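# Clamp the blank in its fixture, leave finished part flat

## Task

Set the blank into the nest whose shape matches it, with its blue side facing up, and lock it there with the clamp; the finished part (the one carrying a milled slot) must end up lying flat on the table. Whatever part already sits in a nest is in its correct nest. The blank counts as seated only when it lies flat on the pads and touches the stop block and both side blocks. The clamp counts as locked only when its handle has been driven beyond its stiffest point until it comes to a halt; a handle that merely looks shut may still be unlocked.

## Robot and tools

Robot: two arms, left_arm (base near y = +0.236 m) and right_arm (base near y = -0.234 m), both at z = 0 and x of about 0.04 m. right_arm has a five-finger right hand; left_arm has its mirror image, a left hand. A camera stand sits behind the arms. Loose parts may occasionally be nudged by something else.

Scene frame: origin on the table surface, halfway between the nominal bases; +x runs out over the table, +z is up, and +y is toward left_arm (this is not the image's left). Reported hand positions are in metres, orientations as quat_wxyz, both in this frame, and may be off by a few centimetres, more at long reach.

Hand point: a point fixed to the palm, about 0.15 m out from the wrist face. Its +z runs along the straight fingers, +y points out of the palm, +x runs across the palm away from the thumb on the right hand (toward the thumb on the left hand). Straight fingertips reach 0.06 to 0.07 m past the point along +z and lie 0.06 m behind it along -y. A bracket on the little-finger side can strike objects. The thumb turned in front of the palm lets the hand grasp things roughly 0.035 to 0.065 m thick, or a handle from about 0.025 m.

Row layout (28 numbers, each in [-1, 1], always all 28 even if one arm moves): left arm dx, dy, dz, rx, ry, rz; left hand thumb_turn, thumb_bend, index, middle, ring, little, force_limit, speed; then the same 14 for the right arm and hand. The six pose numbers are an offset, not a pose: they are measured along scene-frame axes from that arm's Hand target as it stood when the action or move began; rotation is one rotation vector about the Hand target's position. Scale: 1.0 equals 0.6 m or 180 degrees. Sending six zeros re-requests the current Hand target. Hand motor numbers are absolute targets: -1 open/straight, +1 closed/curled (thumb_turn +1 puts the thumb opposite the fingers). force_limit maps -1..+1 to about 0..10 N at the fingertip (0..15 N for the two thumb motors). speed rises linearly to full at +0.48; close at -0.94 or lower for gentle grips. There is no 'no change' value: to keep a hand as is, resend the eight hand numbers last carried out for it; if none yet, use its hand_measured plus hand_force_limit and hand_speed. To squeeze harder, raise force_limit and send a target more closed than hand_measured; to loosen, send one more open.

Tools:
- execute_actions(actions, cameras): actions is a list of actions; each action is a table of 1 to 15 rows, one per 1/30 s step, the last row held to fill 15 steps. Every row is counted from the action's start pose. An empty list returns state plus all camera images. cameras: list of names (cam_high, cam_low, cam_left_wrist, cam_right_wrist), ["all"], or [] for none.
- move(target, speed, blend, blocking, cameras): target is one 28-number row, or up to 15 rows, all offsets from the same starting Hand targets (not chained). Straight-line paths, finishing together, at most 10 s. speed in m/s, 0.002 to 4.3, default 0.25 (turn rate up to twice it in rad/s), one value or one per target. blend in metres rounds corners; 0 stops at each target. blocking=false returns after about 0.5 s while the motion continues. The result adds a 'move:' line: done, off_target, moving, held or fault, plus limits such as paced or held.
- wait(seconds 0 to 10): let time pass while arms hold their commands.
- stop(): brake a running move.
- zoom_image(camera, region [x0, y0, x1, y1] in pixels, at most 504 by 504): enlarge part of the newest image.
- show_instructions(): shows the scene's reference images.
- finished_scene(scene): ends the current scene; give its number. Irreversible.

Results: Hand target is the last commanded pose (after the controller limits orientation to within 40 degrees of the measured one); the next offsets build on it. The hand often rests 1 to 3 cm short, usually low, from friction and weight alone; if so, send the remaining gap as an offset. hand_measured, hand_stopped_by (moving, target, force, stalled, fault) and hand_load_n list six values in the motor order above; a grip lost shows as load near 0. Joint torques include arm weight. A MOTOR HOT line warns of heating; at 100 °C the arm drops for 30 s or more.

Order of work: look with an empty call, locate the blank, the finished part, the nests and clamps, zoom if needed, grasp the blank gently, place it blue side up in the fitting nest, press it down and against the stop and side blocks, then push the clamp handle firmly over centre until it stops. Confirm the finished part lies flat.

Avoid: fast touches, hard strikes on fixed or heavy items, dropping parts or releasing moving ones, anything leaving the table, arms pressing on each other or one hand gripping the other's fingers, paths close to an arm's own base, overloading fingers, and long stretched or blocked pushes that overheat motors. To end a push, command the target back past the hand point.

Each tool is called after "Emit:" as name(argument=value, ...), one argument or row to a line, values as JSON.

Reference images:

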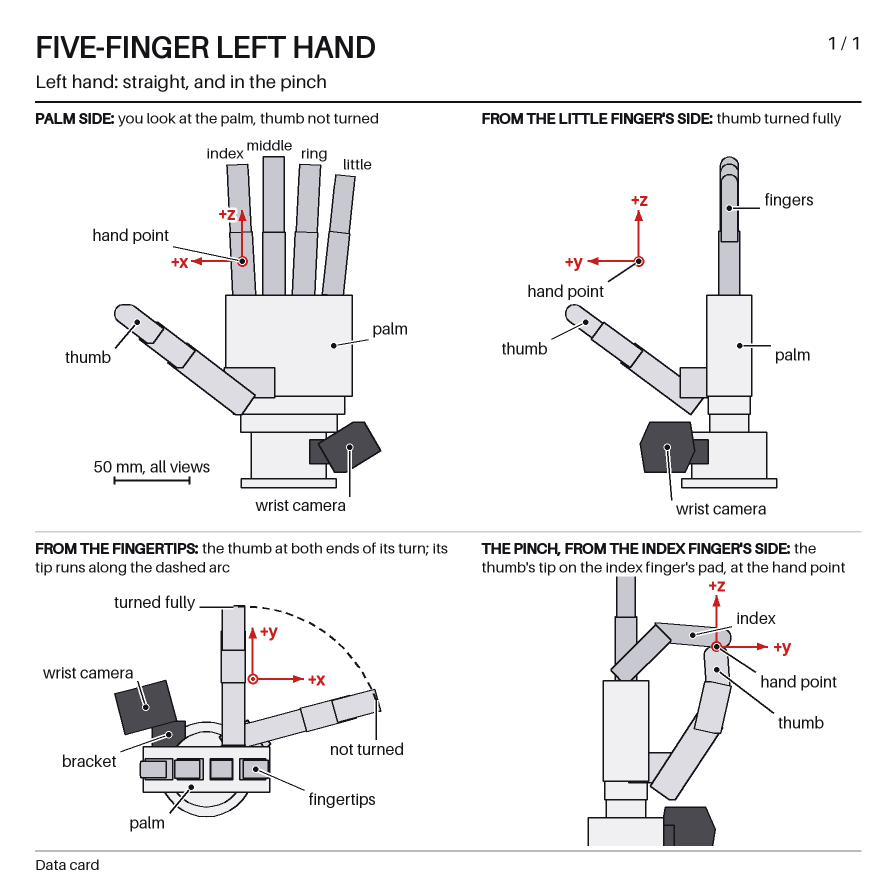

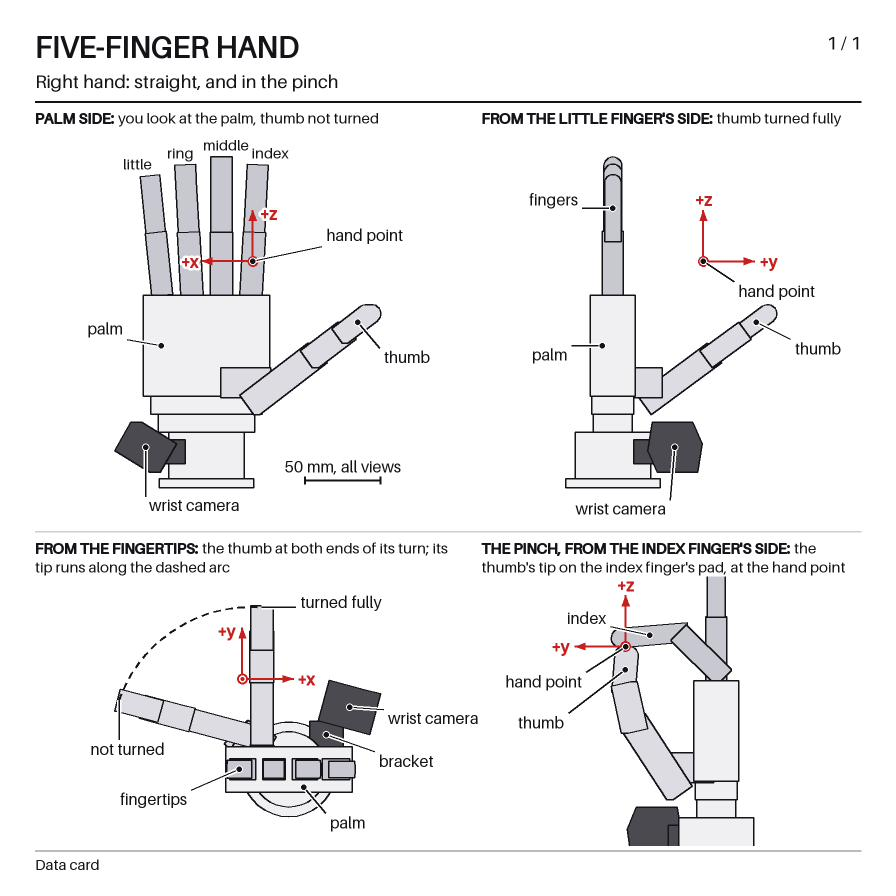

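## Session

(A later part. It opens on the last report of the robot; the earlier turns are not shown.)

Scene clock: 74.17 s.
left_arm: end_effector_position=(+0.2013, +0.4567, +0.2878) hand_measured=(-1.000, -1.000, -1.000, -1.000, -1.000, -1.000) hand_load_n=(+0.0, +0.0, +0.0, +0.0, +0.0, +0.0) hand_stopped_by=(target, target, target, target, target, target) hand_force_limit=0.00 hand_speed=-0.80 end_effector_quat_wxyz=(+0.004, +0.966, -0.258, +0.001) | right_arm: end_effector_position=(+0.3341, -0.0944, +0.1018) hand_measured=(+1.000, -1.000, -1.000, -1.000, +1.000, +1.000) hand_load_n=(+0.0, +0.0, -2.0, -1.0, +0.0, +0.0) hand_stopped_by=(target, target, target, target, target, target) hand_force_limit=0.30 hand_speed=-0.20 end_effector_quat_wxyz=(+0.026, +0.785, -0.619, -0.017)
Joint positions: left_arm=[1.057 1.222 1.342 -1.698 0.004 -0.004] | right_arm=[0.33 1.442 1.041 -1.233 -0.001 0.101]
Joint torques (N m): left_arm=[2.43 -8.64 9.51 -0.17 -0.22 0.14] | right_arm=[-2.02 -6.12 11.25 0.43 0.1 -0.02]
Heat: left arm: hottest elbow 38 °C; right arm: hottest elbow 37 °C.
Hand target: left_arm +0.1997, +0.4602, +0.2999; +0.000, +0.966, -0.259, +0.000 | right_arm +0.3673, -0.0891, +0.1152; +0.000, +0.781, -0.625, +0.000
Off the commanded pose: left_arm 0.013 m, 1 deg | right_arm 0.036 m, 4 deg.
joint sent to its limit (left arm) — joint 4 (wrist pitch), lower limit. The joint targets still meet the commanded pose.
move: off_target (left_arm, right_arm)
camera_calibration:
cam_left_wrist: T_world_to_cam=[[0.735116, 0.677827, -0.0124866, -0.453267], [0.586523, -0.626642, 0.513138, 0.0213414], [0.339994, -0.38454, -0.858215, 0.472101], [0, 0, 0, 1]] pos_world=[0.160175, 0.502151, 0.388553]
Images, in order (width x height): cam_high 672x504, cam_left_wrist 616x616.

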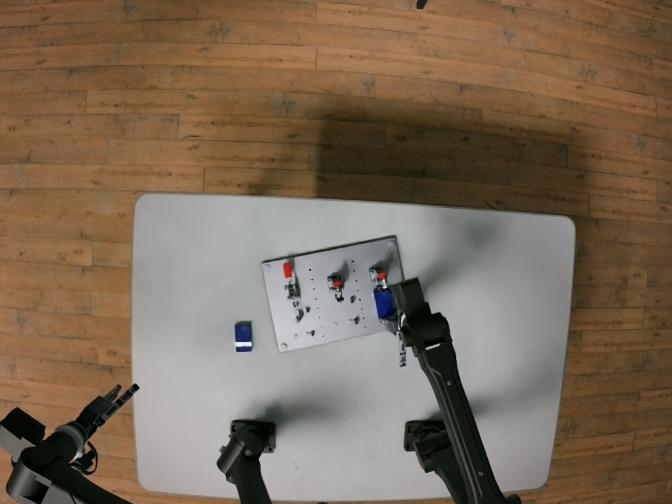

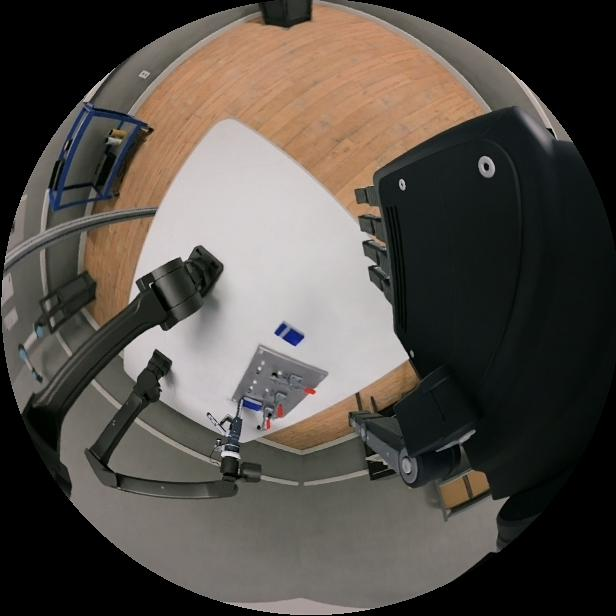

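Emit:
move(
  target=[0,0,0,0,0,0,-1,-1,-1,-1,-1,-1,0,-0.8, 0.013,0.003,0.0,0,0,0,1,-1,-1,-1,1,1,0.3,-0.2],
  speed=0.03,
  cameras=["cam_high"],
)

Emit:
zoom_image(
  camera="cam_high",
  region=[345, 270, 415, 340],
)

Scene clock: 75.73 s.
left_arm: end_effector_position=(+0.2013, +0.4567, +0.2878) hand_measured=(-1.000, -1.000, -1.000, -1.000, -1.000, -1.000) hand_load_n=(+0.0, +0.0, +0.0, +0.0, +0.0, +0.0) hand_stopped_by=(target, target, target, target, target, target) hand_force_limit=0.00 hand_speed=-0.80 end_effector_quat_wxyz=(+0.004, +0.966, -0.258, +0.001) | right_arm: end_effector_position=(+0.3354, -0.0942, +0.1028) hand_measured=(+1.000, -1.000, -1.000, -1.000, +1.000, +1.000) hand_load_n=(+0.0, +0.0, -2.0, -2.0, +0.0, +0.0) hand_stopped_by=(target, target, target, target, target, target) hand_force_limit=0.30 hand_speed=-0.20 end_effector_quat_wxyz=(+0.033, +0.786, -0.617, -0.022)
Joint positions: left_arm=[1.057 1.222 1.342 -1.698 0.004 -0.004] | right_arm=[0.329 1.456 1.056 -1.25 -0.002 0.097]
Joint torques (N m): left_arm=[2.43 -8.7 9.5 -0.16 -0.22 0.15] | right_arm=[-1.96 -7.71 11.67 0.99 0.08 0.02]
Heat: left arm: hottest elbow 38 °C; right arm: hottest elbow 37 °C.
Hand target: left_arm +0.1997, +0.4602, +0.2999; +0.000, +0.966, -0.259, +0.000 | right_arm +0.3750, -0.0872, +0.1152; +0.000, +0.781, -0.625, +0.000
Off the commanded pose: left_arm 0.013 m, 1 deg | right_arm 0.042 m, 5 deg.
joint sent to its limit (left arm) — joint 4 (wrist pitch), lower limit. The joint targets still meet the commanded pose.
move: off_target (left_arm, right_arm)
Images, in order (width x height): cam_high 672x504.

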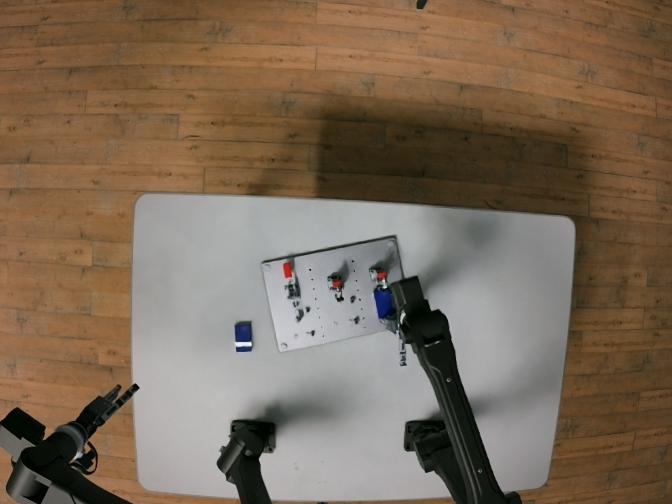

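Scaled by 7.200 from the camera's 672x504 image, which has a finer 960x720 frame.

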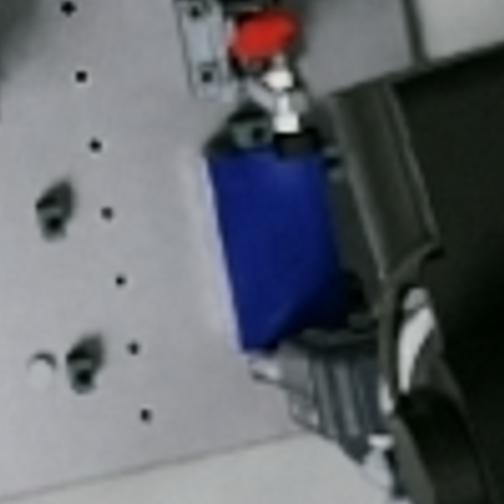

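Emit:
move(
  target=[
    [0,0,0,0,0,0,-1,-1,-1,-1,-1,-1,0,-0.8, -0.11,-0.025,0.0,0,0,0,1,-1,-1,-1,1,1,0.3,-0.2],
    [0,0,0,0,0,0,-1,-1,-1,-1,-1,-1,0,-0.8, -0.10,-0.025,0.12,0,0,0,1,-1,-1,1,1,1,0.3,-0.2],
    [0,0,0,0,0,0,-1,-1,-1,-1,-1,-1,0,-0.8, 0.0,0.06,0.12,0,0,0,1,-1,-1,1,1,1,0.3,-0.2],
  ],
  speed=0.12,
  cameras=["cam_high"],
)

Emit:
zoom_image(
  camera="cam_high",
  region=[345, 270, 415, 340],
)

Scene clock: 84.60 s.
left_arm: end_effector_position=(+0.2013, +0.4567, +0.2878) hand_measured=(-1.000, -1.000, -1.000, -1.000, -1.000, -1.000) hand_load_n=(+0.0, -0.5, +0.0, -0.5, +0.0, +0.0) hand_stopped_by=(target, target, target, target, target, target) hand_force_limit=0.00 hand_speed=-0.80 end_effector_quat_wxyz=(+0.004, +0.966, -0.258, +0.001) | right_arm: end_effector_position=(+0.3593, -0.0629, +0.1741) hand_measured=(+1.000, -1.000, -1.000, +1.000, +1.000, +1.000) hand_load_n=(+0.0, +0.0, +0.0, +0.0, +0.0, +0.0) hand_stopped_by=(target, target, target, target, target, target) hand_force_limit=0.30 hand_speed=-0.20 end_effector_quat_wxyz=(+0.015, +0.781, -0.625, -0.010)
Joint positions: left_arm=[1.057 1.222 1.342 -1.698 0.004 -0.004] | right_arm=[0.38 1.452 1.255 -1.41 -0.002 0.165]
Joint torques (N m): left_arm=[2.37 -8.7 9.5 -0.16 -0.22 0.14] | right_arm=[1.38 -7.77 11.03 -0.09 0.04 0.11]
Heat: left arm: hottest elbow 38 °C; right arm: hottest elbow 38 °C.
Hand target: left_arm +0.1997, +0.4602, +0.2999; +0.000, +0.966, -0.259, +0.000 | right_arm +0.3751, -0.0512, +0.1873; +0.000, +0.781, -0.625, +0.000
Off the commanded pose: left_arm 0.013 m, 1 deg | right_arm 0.024 m, 2 deg.
joint sent to its limit (left arm) — joint 4 (wrist pitch), lower limit. The joint targets still meet the commanded pose.
move: off_target (left_arm, right_arm); target 2's new numbers were sent with right_arm's hand 0.026 m and 3 deg from that target
Images, in order (width x height): cam_high 672x504.

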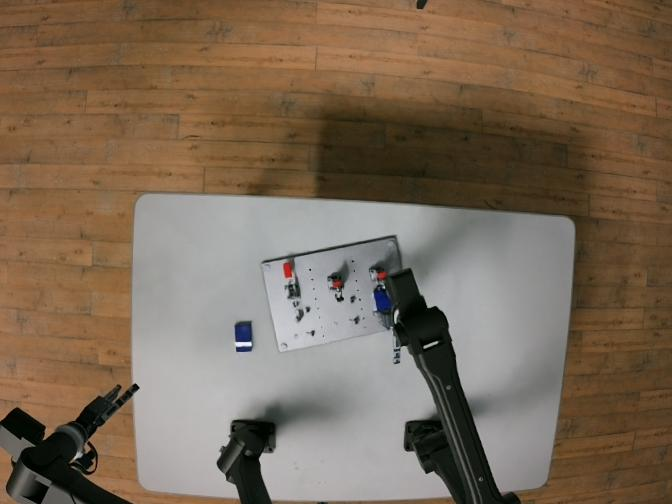

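Scaled by 7.200 from the camera's 672x504 image, which has a finer 960x720 frame.

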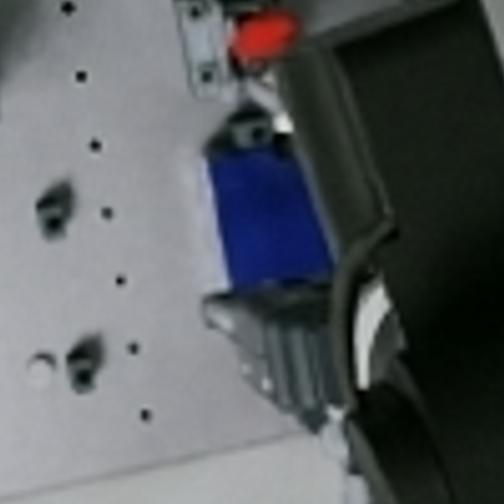

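Emit:
move(
  target=[0,0,0,0,0,0,-1,-1,-1,-1,-1,-1,0,-0.8, -0.016,-0.0243,-0.12,0,0,0,1,-1,-1,1,1,1,0.3,-0.2],
  speed=0.12,
  cameras=["cam_high","cam_left_wrist"],
)

Emit:
zoom_image(
  camera="cam_high",
  region=[345, 270, 415, 340],
)

Emit:
zoom_image(
  camera="cam_left_wrist",
  region=[210, 375, 280, 445],
)

Scene clock: 87.87 s.
left_arm: end_effector_position=(+0.2013, +0.4567, +0.2878) hand_measured=(-1.000, -1.000, -1.000, -1.000, -1.000, -1.000) hand_load_n=(+0.0, +0.0, +0.0, +0.0, -0.5, +0.0) hand_stopped_by=(target, target, target, target, target, target) hand_force_limit=0.00 hand_speed=-0.80 end_effector_quat_wxyz=(+0.004, +0.966, -0.258, +0.001) | right_arm: end_effector_position=(+0.3613, -0.0621, +0.1200) hand_measured=(+1.000, -1.000, -1.000, +1.000, +1.000, +1.000) hand_load_n=(+0.0, +0.0, +0.0, +0.0, +0.0, +0.5) hand_stopped_by=(target, target, target, target, target, target) hand_force_limit=0.30 hand_speed=-0.20 end_effector_quat_wxyz=(-0.001, +0.780, -0.625, +0.000)
Joint positions: left_arm=[1.057 1.222 1.342 -1.698 0.004 -0.004] | right_arm=[0.38 1.468 1.132 -1.233 -0.002 0.166]
Joint torques (N m): left_arm=[2.43 -8.64 9.51 -0.17 -0.22 0.14] | right_arm=[-0.56 -7.82 7.06 0.31 0.04 -0.22]
Heat: left arm: hottest elbow 38 °C; right arm: hottest elbow 38 °C.
Hand target: left_arm +0.1997, +0.4602, +0.2999; +0.000, +0.966, -0.259, +0.000 | right_arm +0.3655, -0.0659, +0.1152; +0.000, +0.780, -0.625, +0.000
Off the commanded pose: left_arm 0.013 m, 1 deg | right_arm 0.007 m, 0 deg.
joint sent to its limit (left arm) — joint 4 (wrist pitch), lower limit. The joint targets still meet the commanded pose.
move: off_target (left_arm)
camera_calibration:
cam_left_wrist: T_world_to_cam=[[0.735116, 0.677827, -0.0124866, -0.453267], [0.586523, -0.626642, 0.513138, 0.0213414], [0.339994, -0.38454, -0.858215, 0.472101], [0, 0, 0, 1]] pos_world=[0.160175, 0.502151, 0.388553]
Images, in order (width x height): cam_high 672x504, cam_left_wrist 616x616.

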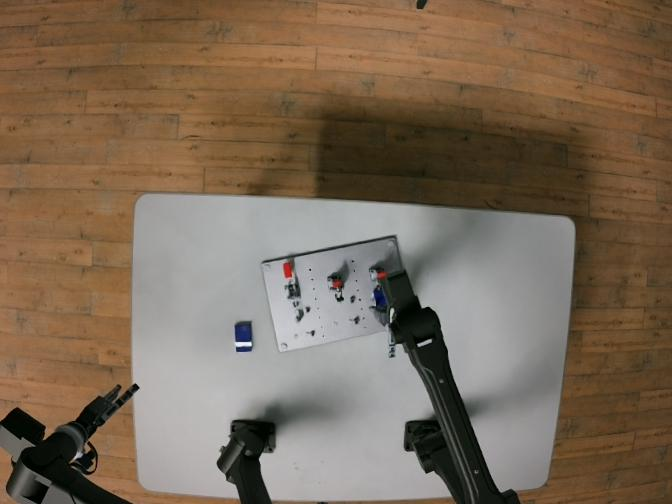

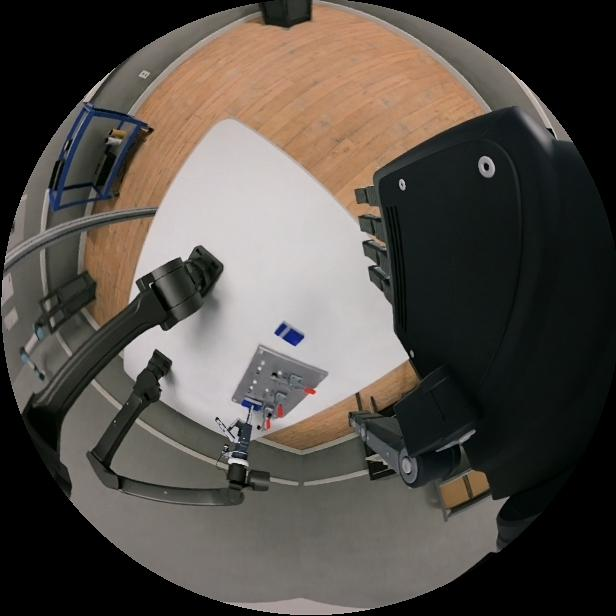

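Scaled by 7.200 from the camera's 672x504 image, which has a finer 960x720 frame.

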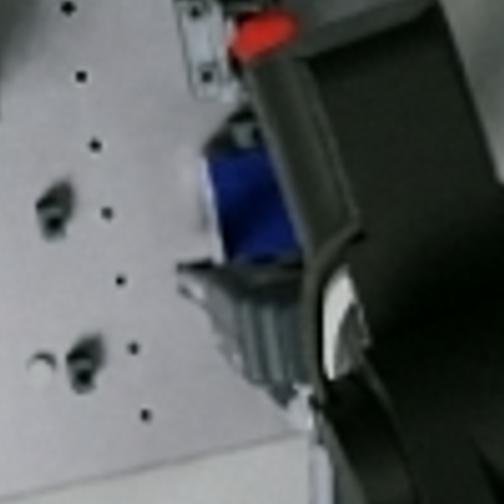

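Scaled by 7.200 from the camera's 616x616 image, which has a finer 880x880 frame.

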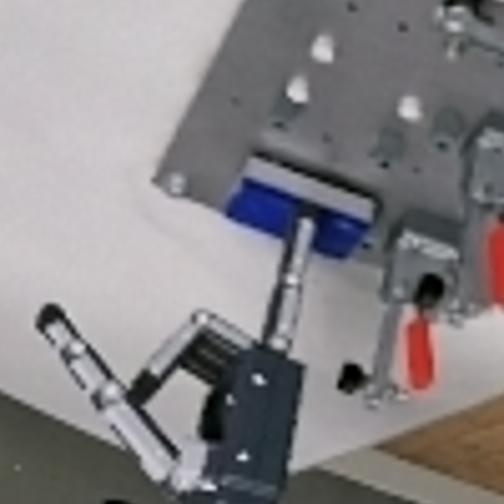

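Emit:
move(
  target=[0,0,0,0,0,0,-1,-1,-1,-1,-1,-1,0,-0.8, 0,0,-0.038,0,0,0,1,-1,-1,1,1,1,0.3,-0.2],
  speed=0.08,
  cameras=["cam_left_wrist"],
)

Emit:
zoom_image(
  camera="cam_left_wrist",
  region=[210, 375, 280, 445],
)

Scene clock: 90.00 s.
left_arm: end_effector_position=(+0.2013, +0.4567, +0.2878) hand_measured=(-1.000, -1.000, -1.000, -1.000, -1.000, -1.000) hand_load_n=(+0.0, +0.0, +0.0, +0.0, +0.0, +0.0) hand_stopped_by=(target, target, target, target, target, target) hand_force_limit=0.00 hand_speed=-0.80 end_effector_quat_wxyz=(+0.004, +0.966, -0.258, +0.001) | right_arm: end_effector_position=(+0.3618, -0.0619, +0.0978) hand_measured=(+1.000, -1.000, -1.000, +1.000, +1.000, +1.000) hand_load_n=(+0.0, +0.0, +0.0, +0.0, +0.0, +0.0) hand_stopped_by=(target, target, target, target, target, target) hand_force_limit=0.30 hand_speed=-0.20 end_effector_quat_wxyz=(-0.002, +0.780, -0.625, +0.000)
Joint positions: left_arm=[1.057 1.222 1.342 -1.698 0.004 -0.004] | right_arm=[0.38 1.49 1.094 -1.171 -0.002 0.166]
Joint torques (N m): left_arm=[2.43 -8.7 9.5 -0.17 -0.22 0.14] | right_arm=[-1.49 -6.95 6.63 0.51 0.03 -0.08]
Heat: left arm: hottest elbow 38 °C; right arm: hottest elbow 38 °C.
Hand target: left_arm +0.1997, +0.4602, +0.2999; +0.000, +0.966, -0.259, +0.000 | right_arm +0.3655, -0.0659, +0.0923; +0.000, +0.780, -0.625, +0.000
Off the commanded pose: left_arm 0.013 m, 1 deg | right_arm 0.008 m, 0 deg.
joint sent to its limit (left arm) — joint 4 (wrist pitch), lower limit. The joint targets still meet the commanded pose.
move: off_target (left_arm)
camera_calibration:
cam_left_wrist: T_world_to_cam=[[0.735116, 0.677827, -0.0124866, -0.453267], [0.586523, -0.626642, 0.513138, 0.0213414], [0.339994, -0.38454, -0.858215, 0.472101], [0, 0, 0, 1]] pos_world=[0.160175, 0.502151, 0.388553]
Images, in order (width x height): cam_left_wrist 616x616.

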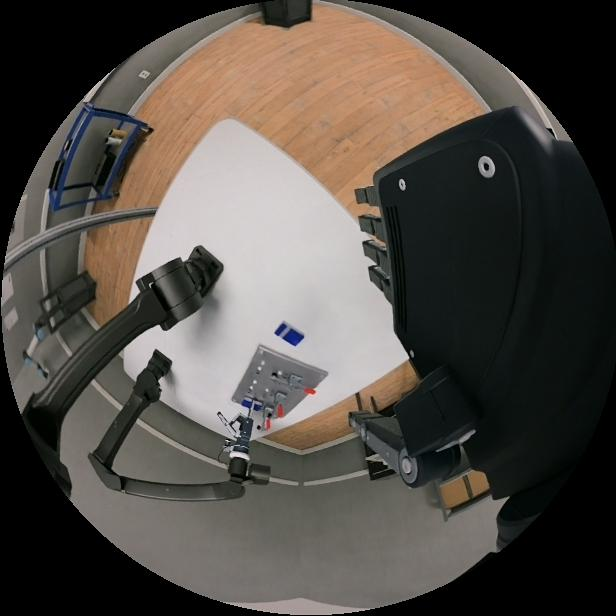

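Scaled by 7.200 from the camera's 616x616 image, which has a finer 880x880 frame.

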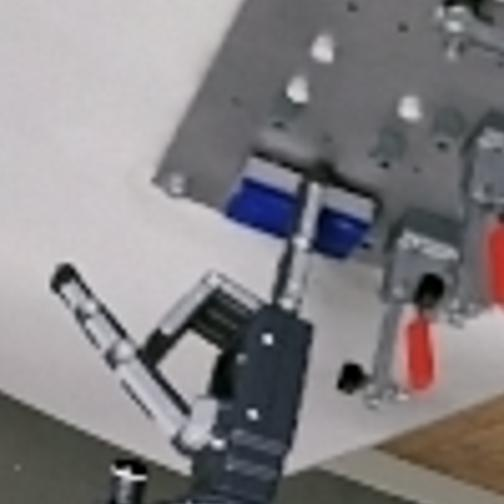

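Emit:
move(
  target=[0,0,0,0,0,0,-1,-1,-1,-1,-1,-1,0,-0.8, 0.0054,-0.0244,0.0,0,0,0,1,-1,-1,1,1,1,0.3,-0.2],
  speed=0.04,
)

Emit:
move(
  target=[0,0,0,0,0,0,-1,-1,-1,-1,-1,-1,0,-0.8, 0.0036,-0.0163,0.0,0,0,0,1,-1,-1,1,1,1,0.3,-0.2],
  speed=0.04,
  cameras=["cam_high","cam_left_wrist"],
)

Emit:
zoom_image(
  camera="cam_high",
  region=[345, 270, 415, 340],
)

Emit:
zoom_image(
  camera="cam_left_wrist",
  region=[210, 375, 280, 445],
)

Scene clock: 92.37 s.
left_arm: end_effector_position=(+0.2013, +0.4567, +0.2878) hand_measured=(-1.000, -1.000, -1.000, -1.000, -1.000, -1.000) hand_load_n=(+0.0, +0.0, +0.0, +0.0, +0.0, +0.0) hand_stopped_by=(target, target, target, target, target, target) hand_force_limit=0.00 hand_speed=-0.80 end_effector_quat_wxyz=(+0.004, +0.966, -0.258, +0.001) | right_arm: end_effector_position=(+0.3644, -0.0691, +0.0977) hand_measured=(+1.000, -1.000, -1.000, +1.000, +1.000, +1.000) hand_load_n=(+0.0, +0.0, +0.0, +0.5, +0.0, +0.0) hand_stopped_by=(target, target, target, target, target, target) hand_force_limit=0.30 hand_speed=-0.20 end_effector_quat_wxyz=(-0.005, +0.785, -0.620, -0.004)
Joint positions: left_arm=[1.057 1.222 1.342 -1.698 0.004 -0.004] | right_arm=[0.358 1.49 1.092 -1.169 -0.012 0.131]
Joint torques (N m): left_arm=[2.43 -8.64 9.48 -0.17 -0.22 0.14] | right_arm=[-2.61 -8.18 6.27 0.28 0.46 -0.1]
Heat: left arm: hottest elbow 38 °C; right arm: hottest elbow 38 °C.
Hand target: left_arm +0.1997, +0.4602, +0.2999; +0.000, +0.966, -0.259, +0.000 | right_arm +0.3687, -0.0805, +0.0924; +0.000, +0.780, -0.625, +0.000
Off the commanded pose: left_arm 0.013 m, 1 deg | right_arm 0.013 m, 1 deg.
joint sent to its limit (left arm) — joint 4 (wrist pitch), lower limit. The joint targets still meet the commanded pose.
move: off_target (left_arm, right_arm)

Scene clock: 93.33 s.
left_arm: end_effector_position=(+0.2013, +0.4567, +0.2878) hand_measured=(-1.000, -1.000, -1.000, -1.000, -1.000, -1.000) hand_load_n=(+0.0, +0.0, +0.0, +0.0, +0.0, +0.0) hand_stopped_by=(target, target, target, target, target, target) hand_force_limit=0.00 hand_speed=-0.80 end_effector_quat_wxyz=(+0.004, +0.966, -0.258, +0.001) | right_arm: end_effector_position=(+0.3647, -0.0713, +0.0977) hand_measured=(+1.000, -1.000, -1.000, +1.000, +1.000, +1.000) hand_load_n=(+0.0, +0.0, +0.0, +0.0, +0.0, +0.0) hand_stopped_by=(target, target, target, target, target, target) hand_force_limit=0.30 hand_speed=-0.20 end_effector_quat_wxyz=(-0.009, +0.788, -0.615, -0.010)
Joint positions: left_arm=[1.057 1.222 1.342 -1.698 0.004 -0.004] | right_arm=[0.348 1.49 1.091 -1.166 -0.027 0.108]
Joint torques (N m): left_arm=[2.43 -8.64 9.5 -0.16 -0.22 0.15] | right_arm=[-3.08 -8.29 6.06 0.36 1.01 -0.16]
Heat: left arm: hottest elbow 38 °C; right arm: hottest elbow 38 °C.
Hand target: left_arm +0.1997, +0.4602, +0.2999; +0.000, +0.966, -0.259, +0.000 | right_arm +0.3709, -0.0903, +0.0924; +0.000, +0.781, -0.625, +0.000
Off the commanded pose: left_arm 0.013 m, 1 deg | right_arm 0.021 m, 2 deg.
joint sent to its limit (left arm) — joint 4 (wrist pitch), lower limit. The joint targets still meet the commanded pose.
move: off_target (left_arm, right_arm)
camera_calibration:
cam_left_wrist: T_world_to_cam=[[0.735116, 0.677827, -0.0124866, -0.453267], [0.586523, -0.626642, 0.513138, 0.0213414], [0.339994, -0.38454, -0.858215, 0.472101], [0, 0, 0, 1]] pos_world=[0.160175, 0.502151, 0.388553]
Images, in order (width x height): cam_high 672x504, cam_left_wrist 616x616.

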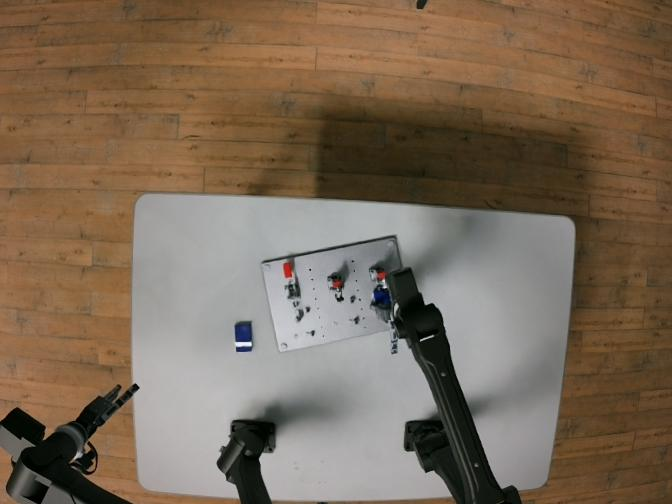

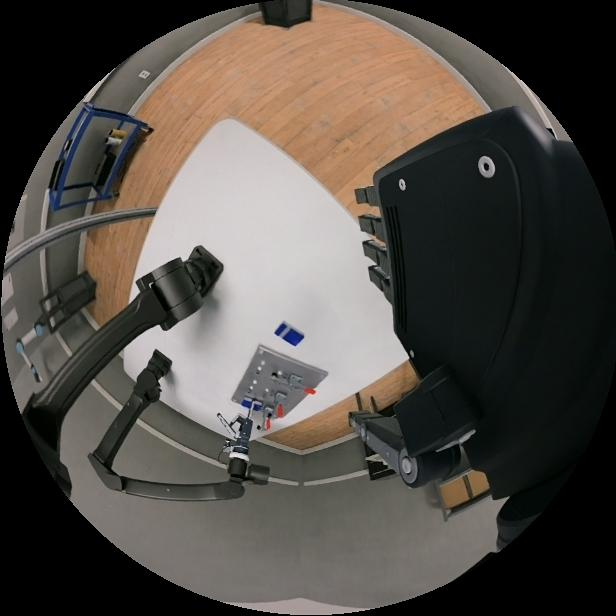

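Scaled by 7.200 from the camera's 672x504 image, which has a finer 960x720 frame.

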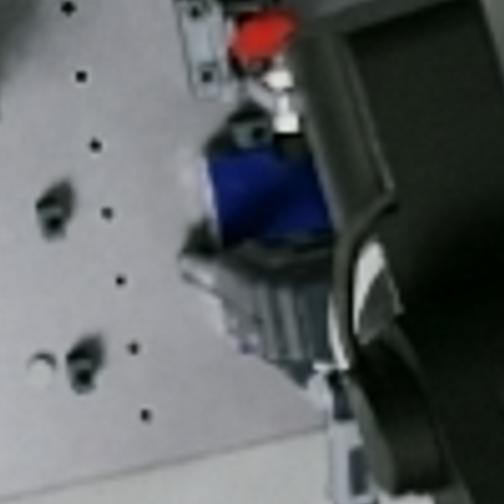

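Scaled by 7.200 from the camera's 616x616 image, which has a finer 880x880 frame.

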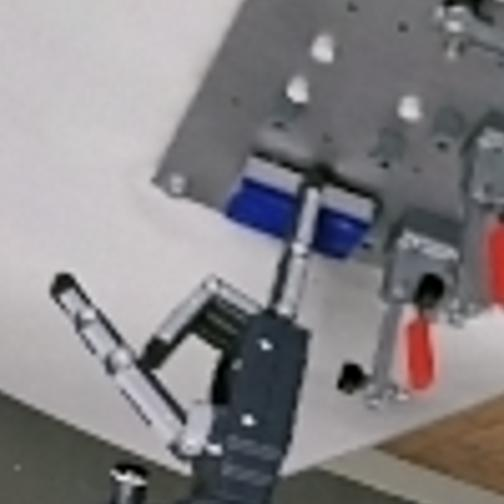

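Emit:
move(
  target=[0,0,0,0,0,0,-1,-1,-1,-1,-1,-1,0,-0.8, 0.0018,-0.009,0.0,0,0,0,1,-1,-1,1,1,1,0.3,-0.2],
  speed=0.04,
)

Emit:
move(
  target=[
    [0,0,0,0,0,0,-1,-1,-1,-1,-1,-1,0,-0.8, -0.015,0.06,0.0,0,0,0,1,-1,-1,1,1,1,0.3,-0.2],
    [0,0,0,0,0,0,-1,-1,-1,-1,-1,-1,0,-0.8, -0.015,0.06,0.19,0,0,0,1,-1,-1,1,1,1,0.3,-0.2],
    [0,0,0,0,0,0,-1,-1,-1,-1,-1,-1,0,-0.8, -0.13,0.06,0.19,0,0,0,1,-1,-1,1,1,1,0.3,-0.2],
  ],
  speed=0.12,
  blend=[0,0.02,0],
  cameras=["cam_high","cam_low","cam_left_wrist"],
)

Emit:
zoom_image(
  camera="cam_high",
  region=[345, 260, 415, 330],
)

Emit:
zoom_image(
  camera="cam_left_wrist",
  region=[210, 375, 280, 445],
)

Emit:
zoom_image(
  camera="cam_low",
  region=[240, 190, 310, 260],
)

Scene clock: 95.57 s.
left_arm: end_effector_position=(+0.2013, +0.4567, +0.2878) hand_measured=(-1.000, -1.000, -1.000, -1.000, -1.000, -1.000) hand_load_n=(+0.0, -0.5, +0.0, +0.0, +0.0, +0.5) hand_stopped_by=(target, target, target, target, target, target) hand_force_limit=0.00 hand_speed=-0.80 end_effector_quat_wxyz=(+0.004, +0.966, -0.258, +0.001) | right_arm: end_effector_position=(+0.3646, -0.0726, +0.0978) hand_measured=(+1.000, -1.000, -1.000, +1.000, +1.000, +1.000) hand_load_n=(+0.0, +0.0, +0.0, +0.0, +0.0, +0.0) hand_stopped_by=(target, target, target, target, target, target) hand_force_limit=0.30 hand_speed=-0.20 end_effector_quat_wxyz=(-0.011, +0.790, -0.612, -0.013)
Joint positions: left_arm=[1.057 1.222 1.342 -1.698 0.004 -0.004] | right_arm=[0.342 1.49 1.09 -1.166 -0.035 0.096]
Joint torques (N m): left_arm=[2.43 -8.64 9.5 -0.16 -0.22 0.15] | right_arm=[-3.55 -8.41 6.09 0.34 1.29 -0.15]
Heat: left arm: hottest elbow 38 °C; right arm: hottest elbow 38 °C.
Hand target: left_arm +0.1997, +0.4602, +0.2999; +0.000, +0.966, -0.259, +0.000 | right_arm +0.3721, -0.0957, +0.0924; +0.000, +0.781, -0.625, +0.000
Off the commanded pose: left_arm 0.013 m, 1 deg | right_arm 0.025 m, 3 deg.
joint sent to its limit (left arm) — joint 4 (wrist pitch), lower limit. The joint targets still meet the commanded pose.
move: off_target (left_arm, right_arm)

Scene clock: 98.70 s.
left_arm: end_effector_position=(+0.2013, +0.4567, +0.2878) hand_measured=(-1.000, -1.000, -1.000, -1.000, -1.000, -1.000) hand_load_n=(+0.0, +0.0, +0.0, +0.0, +0.0, -0.5) hand_stopped_by=(target, target, target, target, target, target) hand_force_limit=0.00 hand_speed=-0.80 end_effector_quat_wxyz=(+0.004, +0.966, -0.258, +0.001) | right_arm: end_effector_position=(+0.2999, -0.0611, +0.2020) hand_measured=(+1.000, -1.000, -1.000, +1.000, +1.000, +1.000) hand_load_n=(+0.0, +0.0, +0.0, +0.0, +0.0, +0.5) hand_stopped_by=(target, target, target, target, target, target) hand_force_limit=0.30 hand_speed=-0.20 end_effector_quat_wxyz=(+0.002, +0.781, -0.625, -0.002)
Joint positions: left_arm=[1.057 1.222 1.342 -1.698 0.004 -0.004] | right_arm=[0.448 1.278 1.166 -1.463 -0.002 0.233]
Joint torques (N m): left_arm=[2.37 -8.64 9.5 -0.16 -0.22 0.14] | right_arm=[1.2 -8.94 7.01 -0.14 0.06 0.06]
Heat: left arm: hottest elbow 38 °C; right arm: hottest elbow 38 °C.
Hand target: left_arm +0.1997, +0.4602, +0.2999; +0.000, +0.966, -0.259, +0.000 | right_arm +0.2939, -0.0597, +0.2064; +0.000, +0.781, -0.625, +0.000
Off the commanded pose: left_arm 0.013 m, 1 deg | right_arm 0.007 m, 0 deg.
joint sent to its limit (left arm) — joint 4 (wrist pitch), lower limit. The joint targets still meet the commanded pose.
move: off_target (left_arm)
camera_calibration:
cam_left_wrist: T_world_to_cam=[[0.735116, 0.677827, -0.0124866, -0.453267], [0.586523, -0.626642, 0.513138, 0.0213414], [0.339994, -0.38454, -0.858215, 0.472101], [0, 0, 0, 1]] pos_world=[0.160175, 0.502151, 0.388553]
Images, in order (width x height): cam_high 672x504, cam_low 672x504, cam_left_wrist 616x616.

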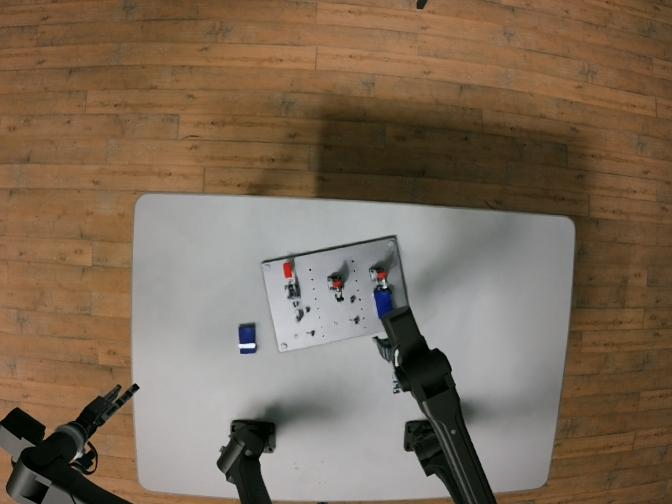

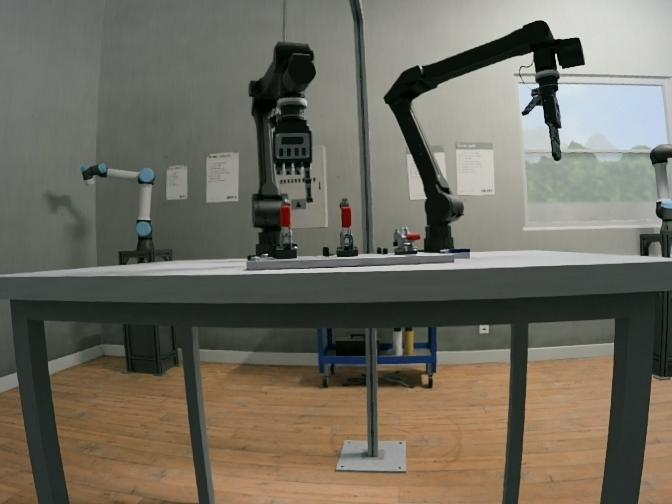

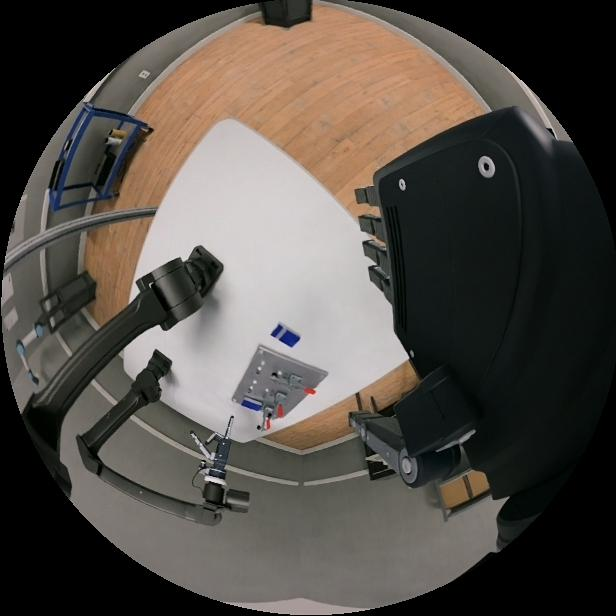

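Scaled by 7.200 from the camera's 672x504 image, which has a finer 960x720 frame.

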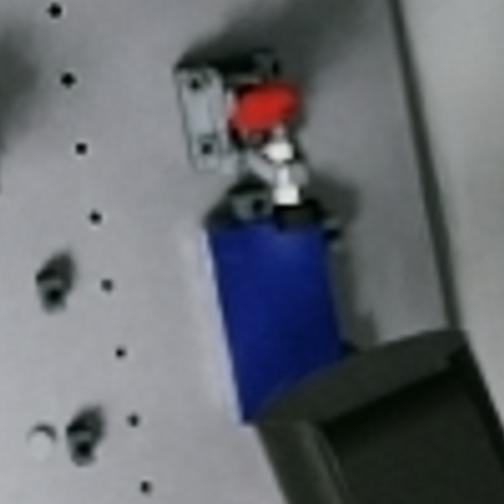

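Scaled by 7.200 from the camera's 616x616 image, which has a finer 880x880 frame.

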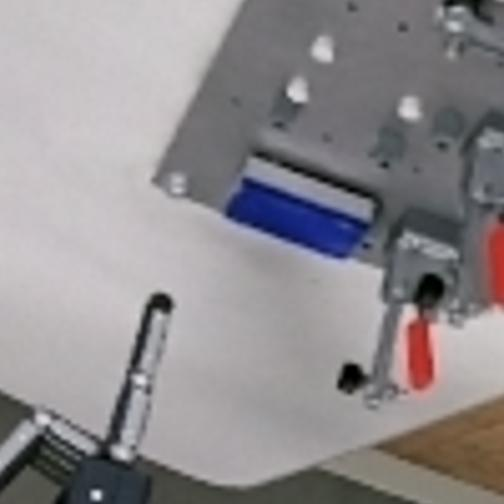

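Scaled by 7.200 from the camera's 672x504 image, which has a finer 960x720 frame.

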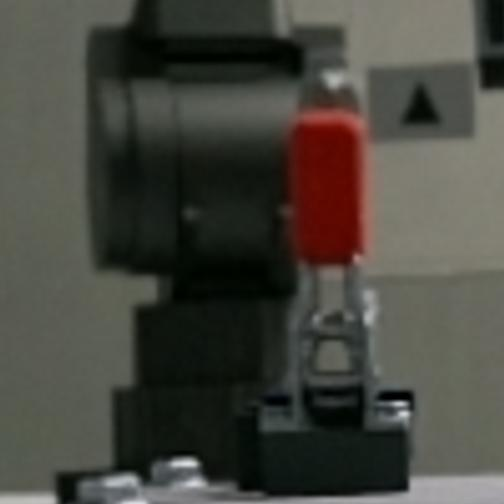

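Emit:
zoom_image(
  camera="cam_left_wrist",
  region=[250, 400, 285, 435],
)

Emit:
zoom_image(
  camera="cam_high",
  region=[365, 262, 400, 297],
)

Scaled by 14.400 from the camera's 616x616 image, which has a finer 880x880 frame.

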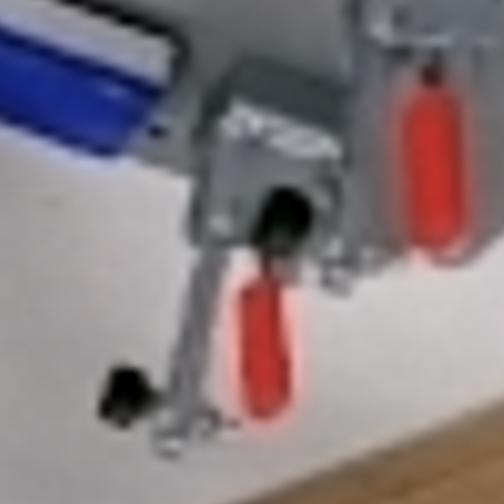

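Scaled by 14.400 from the camera's 672x504 image, which has a finer 960x720 frame.

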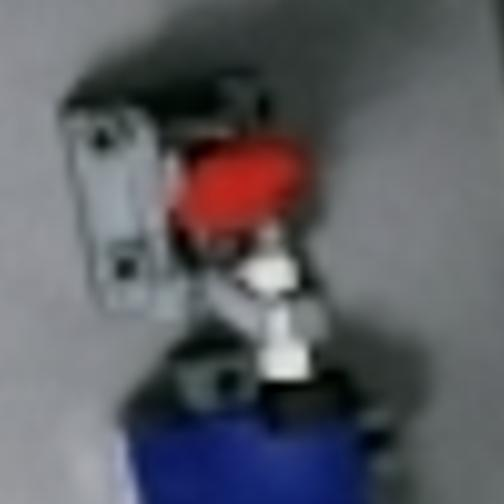

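Emit:
move(
  target=[
    [0,0,0,0,0,0,-1,-1,-1,-1,-1,-1,0,-0.8, 0.0,0.0,0.08,0,0,0,1,-1,-1,1,1,1,0.3,-0.2],
    [0,0,0,0,0,0,-1,-1,-1,-1,-1,-1,0,-0.8, 0.30,-0.02,0.08,0,0,0,1,-1,-1,1,1,1,0.3,-0.2],
    [0,0,0,0,0,0,-1,-1,-1,-1,-1,-1,0,-0.8, 0.27,-0.03,0.02,0,0,0,1,-1,-1,1,1,1,0.3,-0.2],
  ],
  speed=0.2,
  blend=[0.02,0,0],
  cameras=["cam_high","cam_low","cam_left_wrist"],
)

Emit:
zoom_image(
  camera="cam_high",
  region=[345, 230, 415, 300],
)

Emit:
zoom_image(
  camera="cam_left_wrist",
  region=[240, 390, 300, 450],
)

Emit:
zoom_image(
  camera="cam_low",
  region=[240, 150, 350, 260],
)

Scene clock: 124.50 s.
left_arm: end_effector_position=(+0.2013, +0.4567, +0.2878) hand_measured=(-1.000, -1.000, -1.000, -1.000, -1.000, -1.000) hand_load_n=(+0.0, -0.5, +0.0, +0.0, +0.0, +0.0) hand_stopped_by=(target, target, target, target, target, target) hand_force_limit=0.00 hand_speed=-0.80 end_effector_quat_wxyz=(+0.004, +0.966, -0.258, +0.001) | right_arm: end_effector_position=(+0.4538, -0.0731, +0.2086) hand_measured=(+1.000, -1.000, -1.000, +1.000, +1.000, +1.000) hand_load_n=(+0.0, +0.0, +0.0, +0.0, +0.0, +0.0) hand_stopped_by=(target, target, target, target, target, target) hand_force_limit=0.30 hand_speed=-0.20 end_effector_quat_wxyz=(+0.015, +0.780, -0.626, -0.010)
Joint positions: left_arm=[1.057 1.222 1.342 -1.698 0.004 -0.004] | right_arm=[0.29 1.661 1.591 -1.536 0 0.077]
Joint torques (N m): left_arm=[2.43 -8.7 9.51 -0.17 -0.22 0.14] | right_arm=[-0.15 -13.63 7.28 0.25 0.05 -0.17]
Heat: left arm: hottest elbow 39 °C; right arm: hottest elbow 38 °C.
Hand target: left_arm +0.1997, +0.4602, +0.2999; +0.000, +0.966, -0.259, +0.000 | right_arm +0.4560, -0.0778, +0.2184; +0.000, +0.780, -0.625, +0.000
Off the commanded pose: left_arm 0.013 m, 1 deg | right_arm 0.011 m, 2 deg.
joint sent to its limit (left arm) — joint 4 (wrist pitch), lower limit. The joint targets still meet the commanded pose.
move: off_target (left_arm, right_arm)
camera_calibration:
cam_left_wrist: T_world_to_cam=[[0.735116, 0.677827, -0.0124866, -0.453267], [0.586523, -0.626642, 0.513138, 0.0213414], [0.339994, -0.38454, -0.858215, 0.472101], [0, 0, 0, 1]] pos_world=[0.160175, 0.502151, 0.388553]
Images, in order (width x height): cam_high 672x504, cam_low 672x504, cam_left_wrist 616x616.

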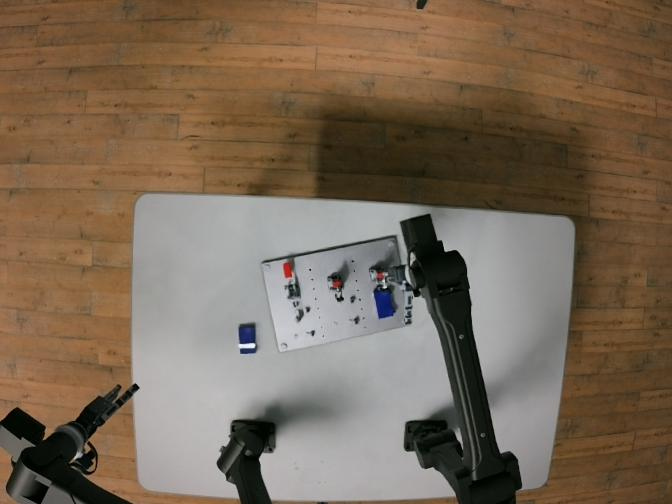

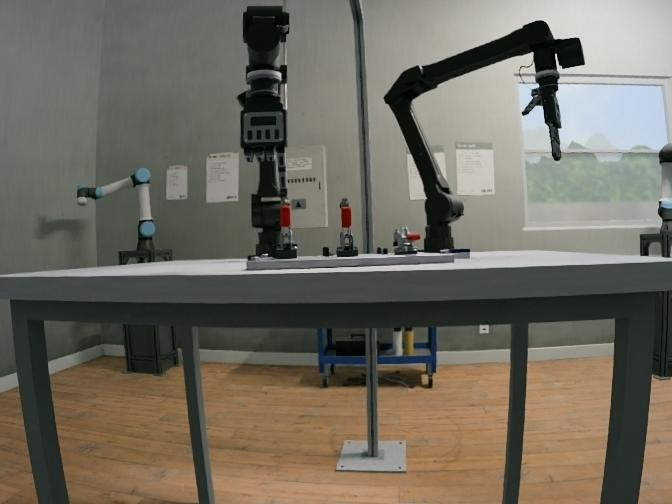

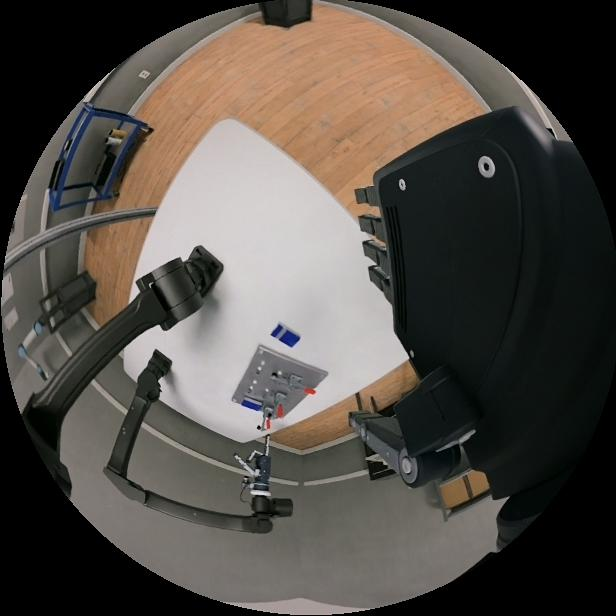

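Scaled by 7.200 from the camera's 672x504 image, which has a finer 960x720 frame.

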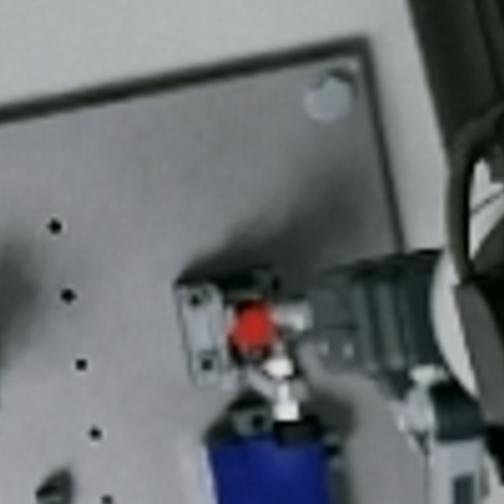

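Scaled by 8.400 from the camera's 616x616 image, which has a finer 880x880 frame.

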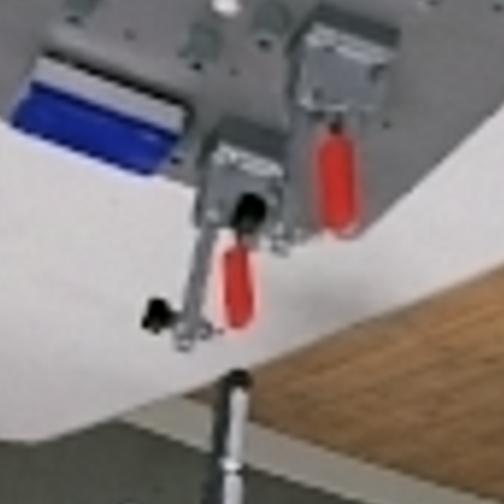

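Scaled by 4.582 from the camera's 672x504 image, which has a finer 960x720 frame.

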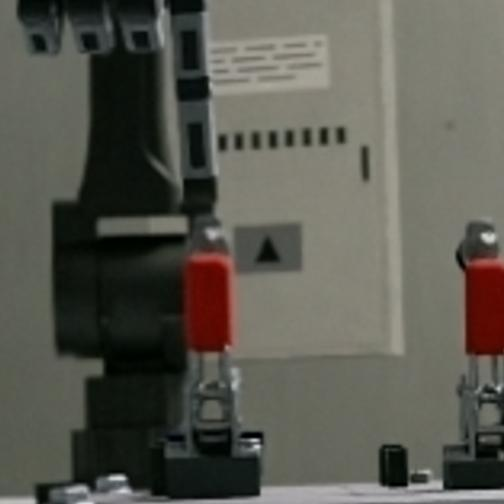

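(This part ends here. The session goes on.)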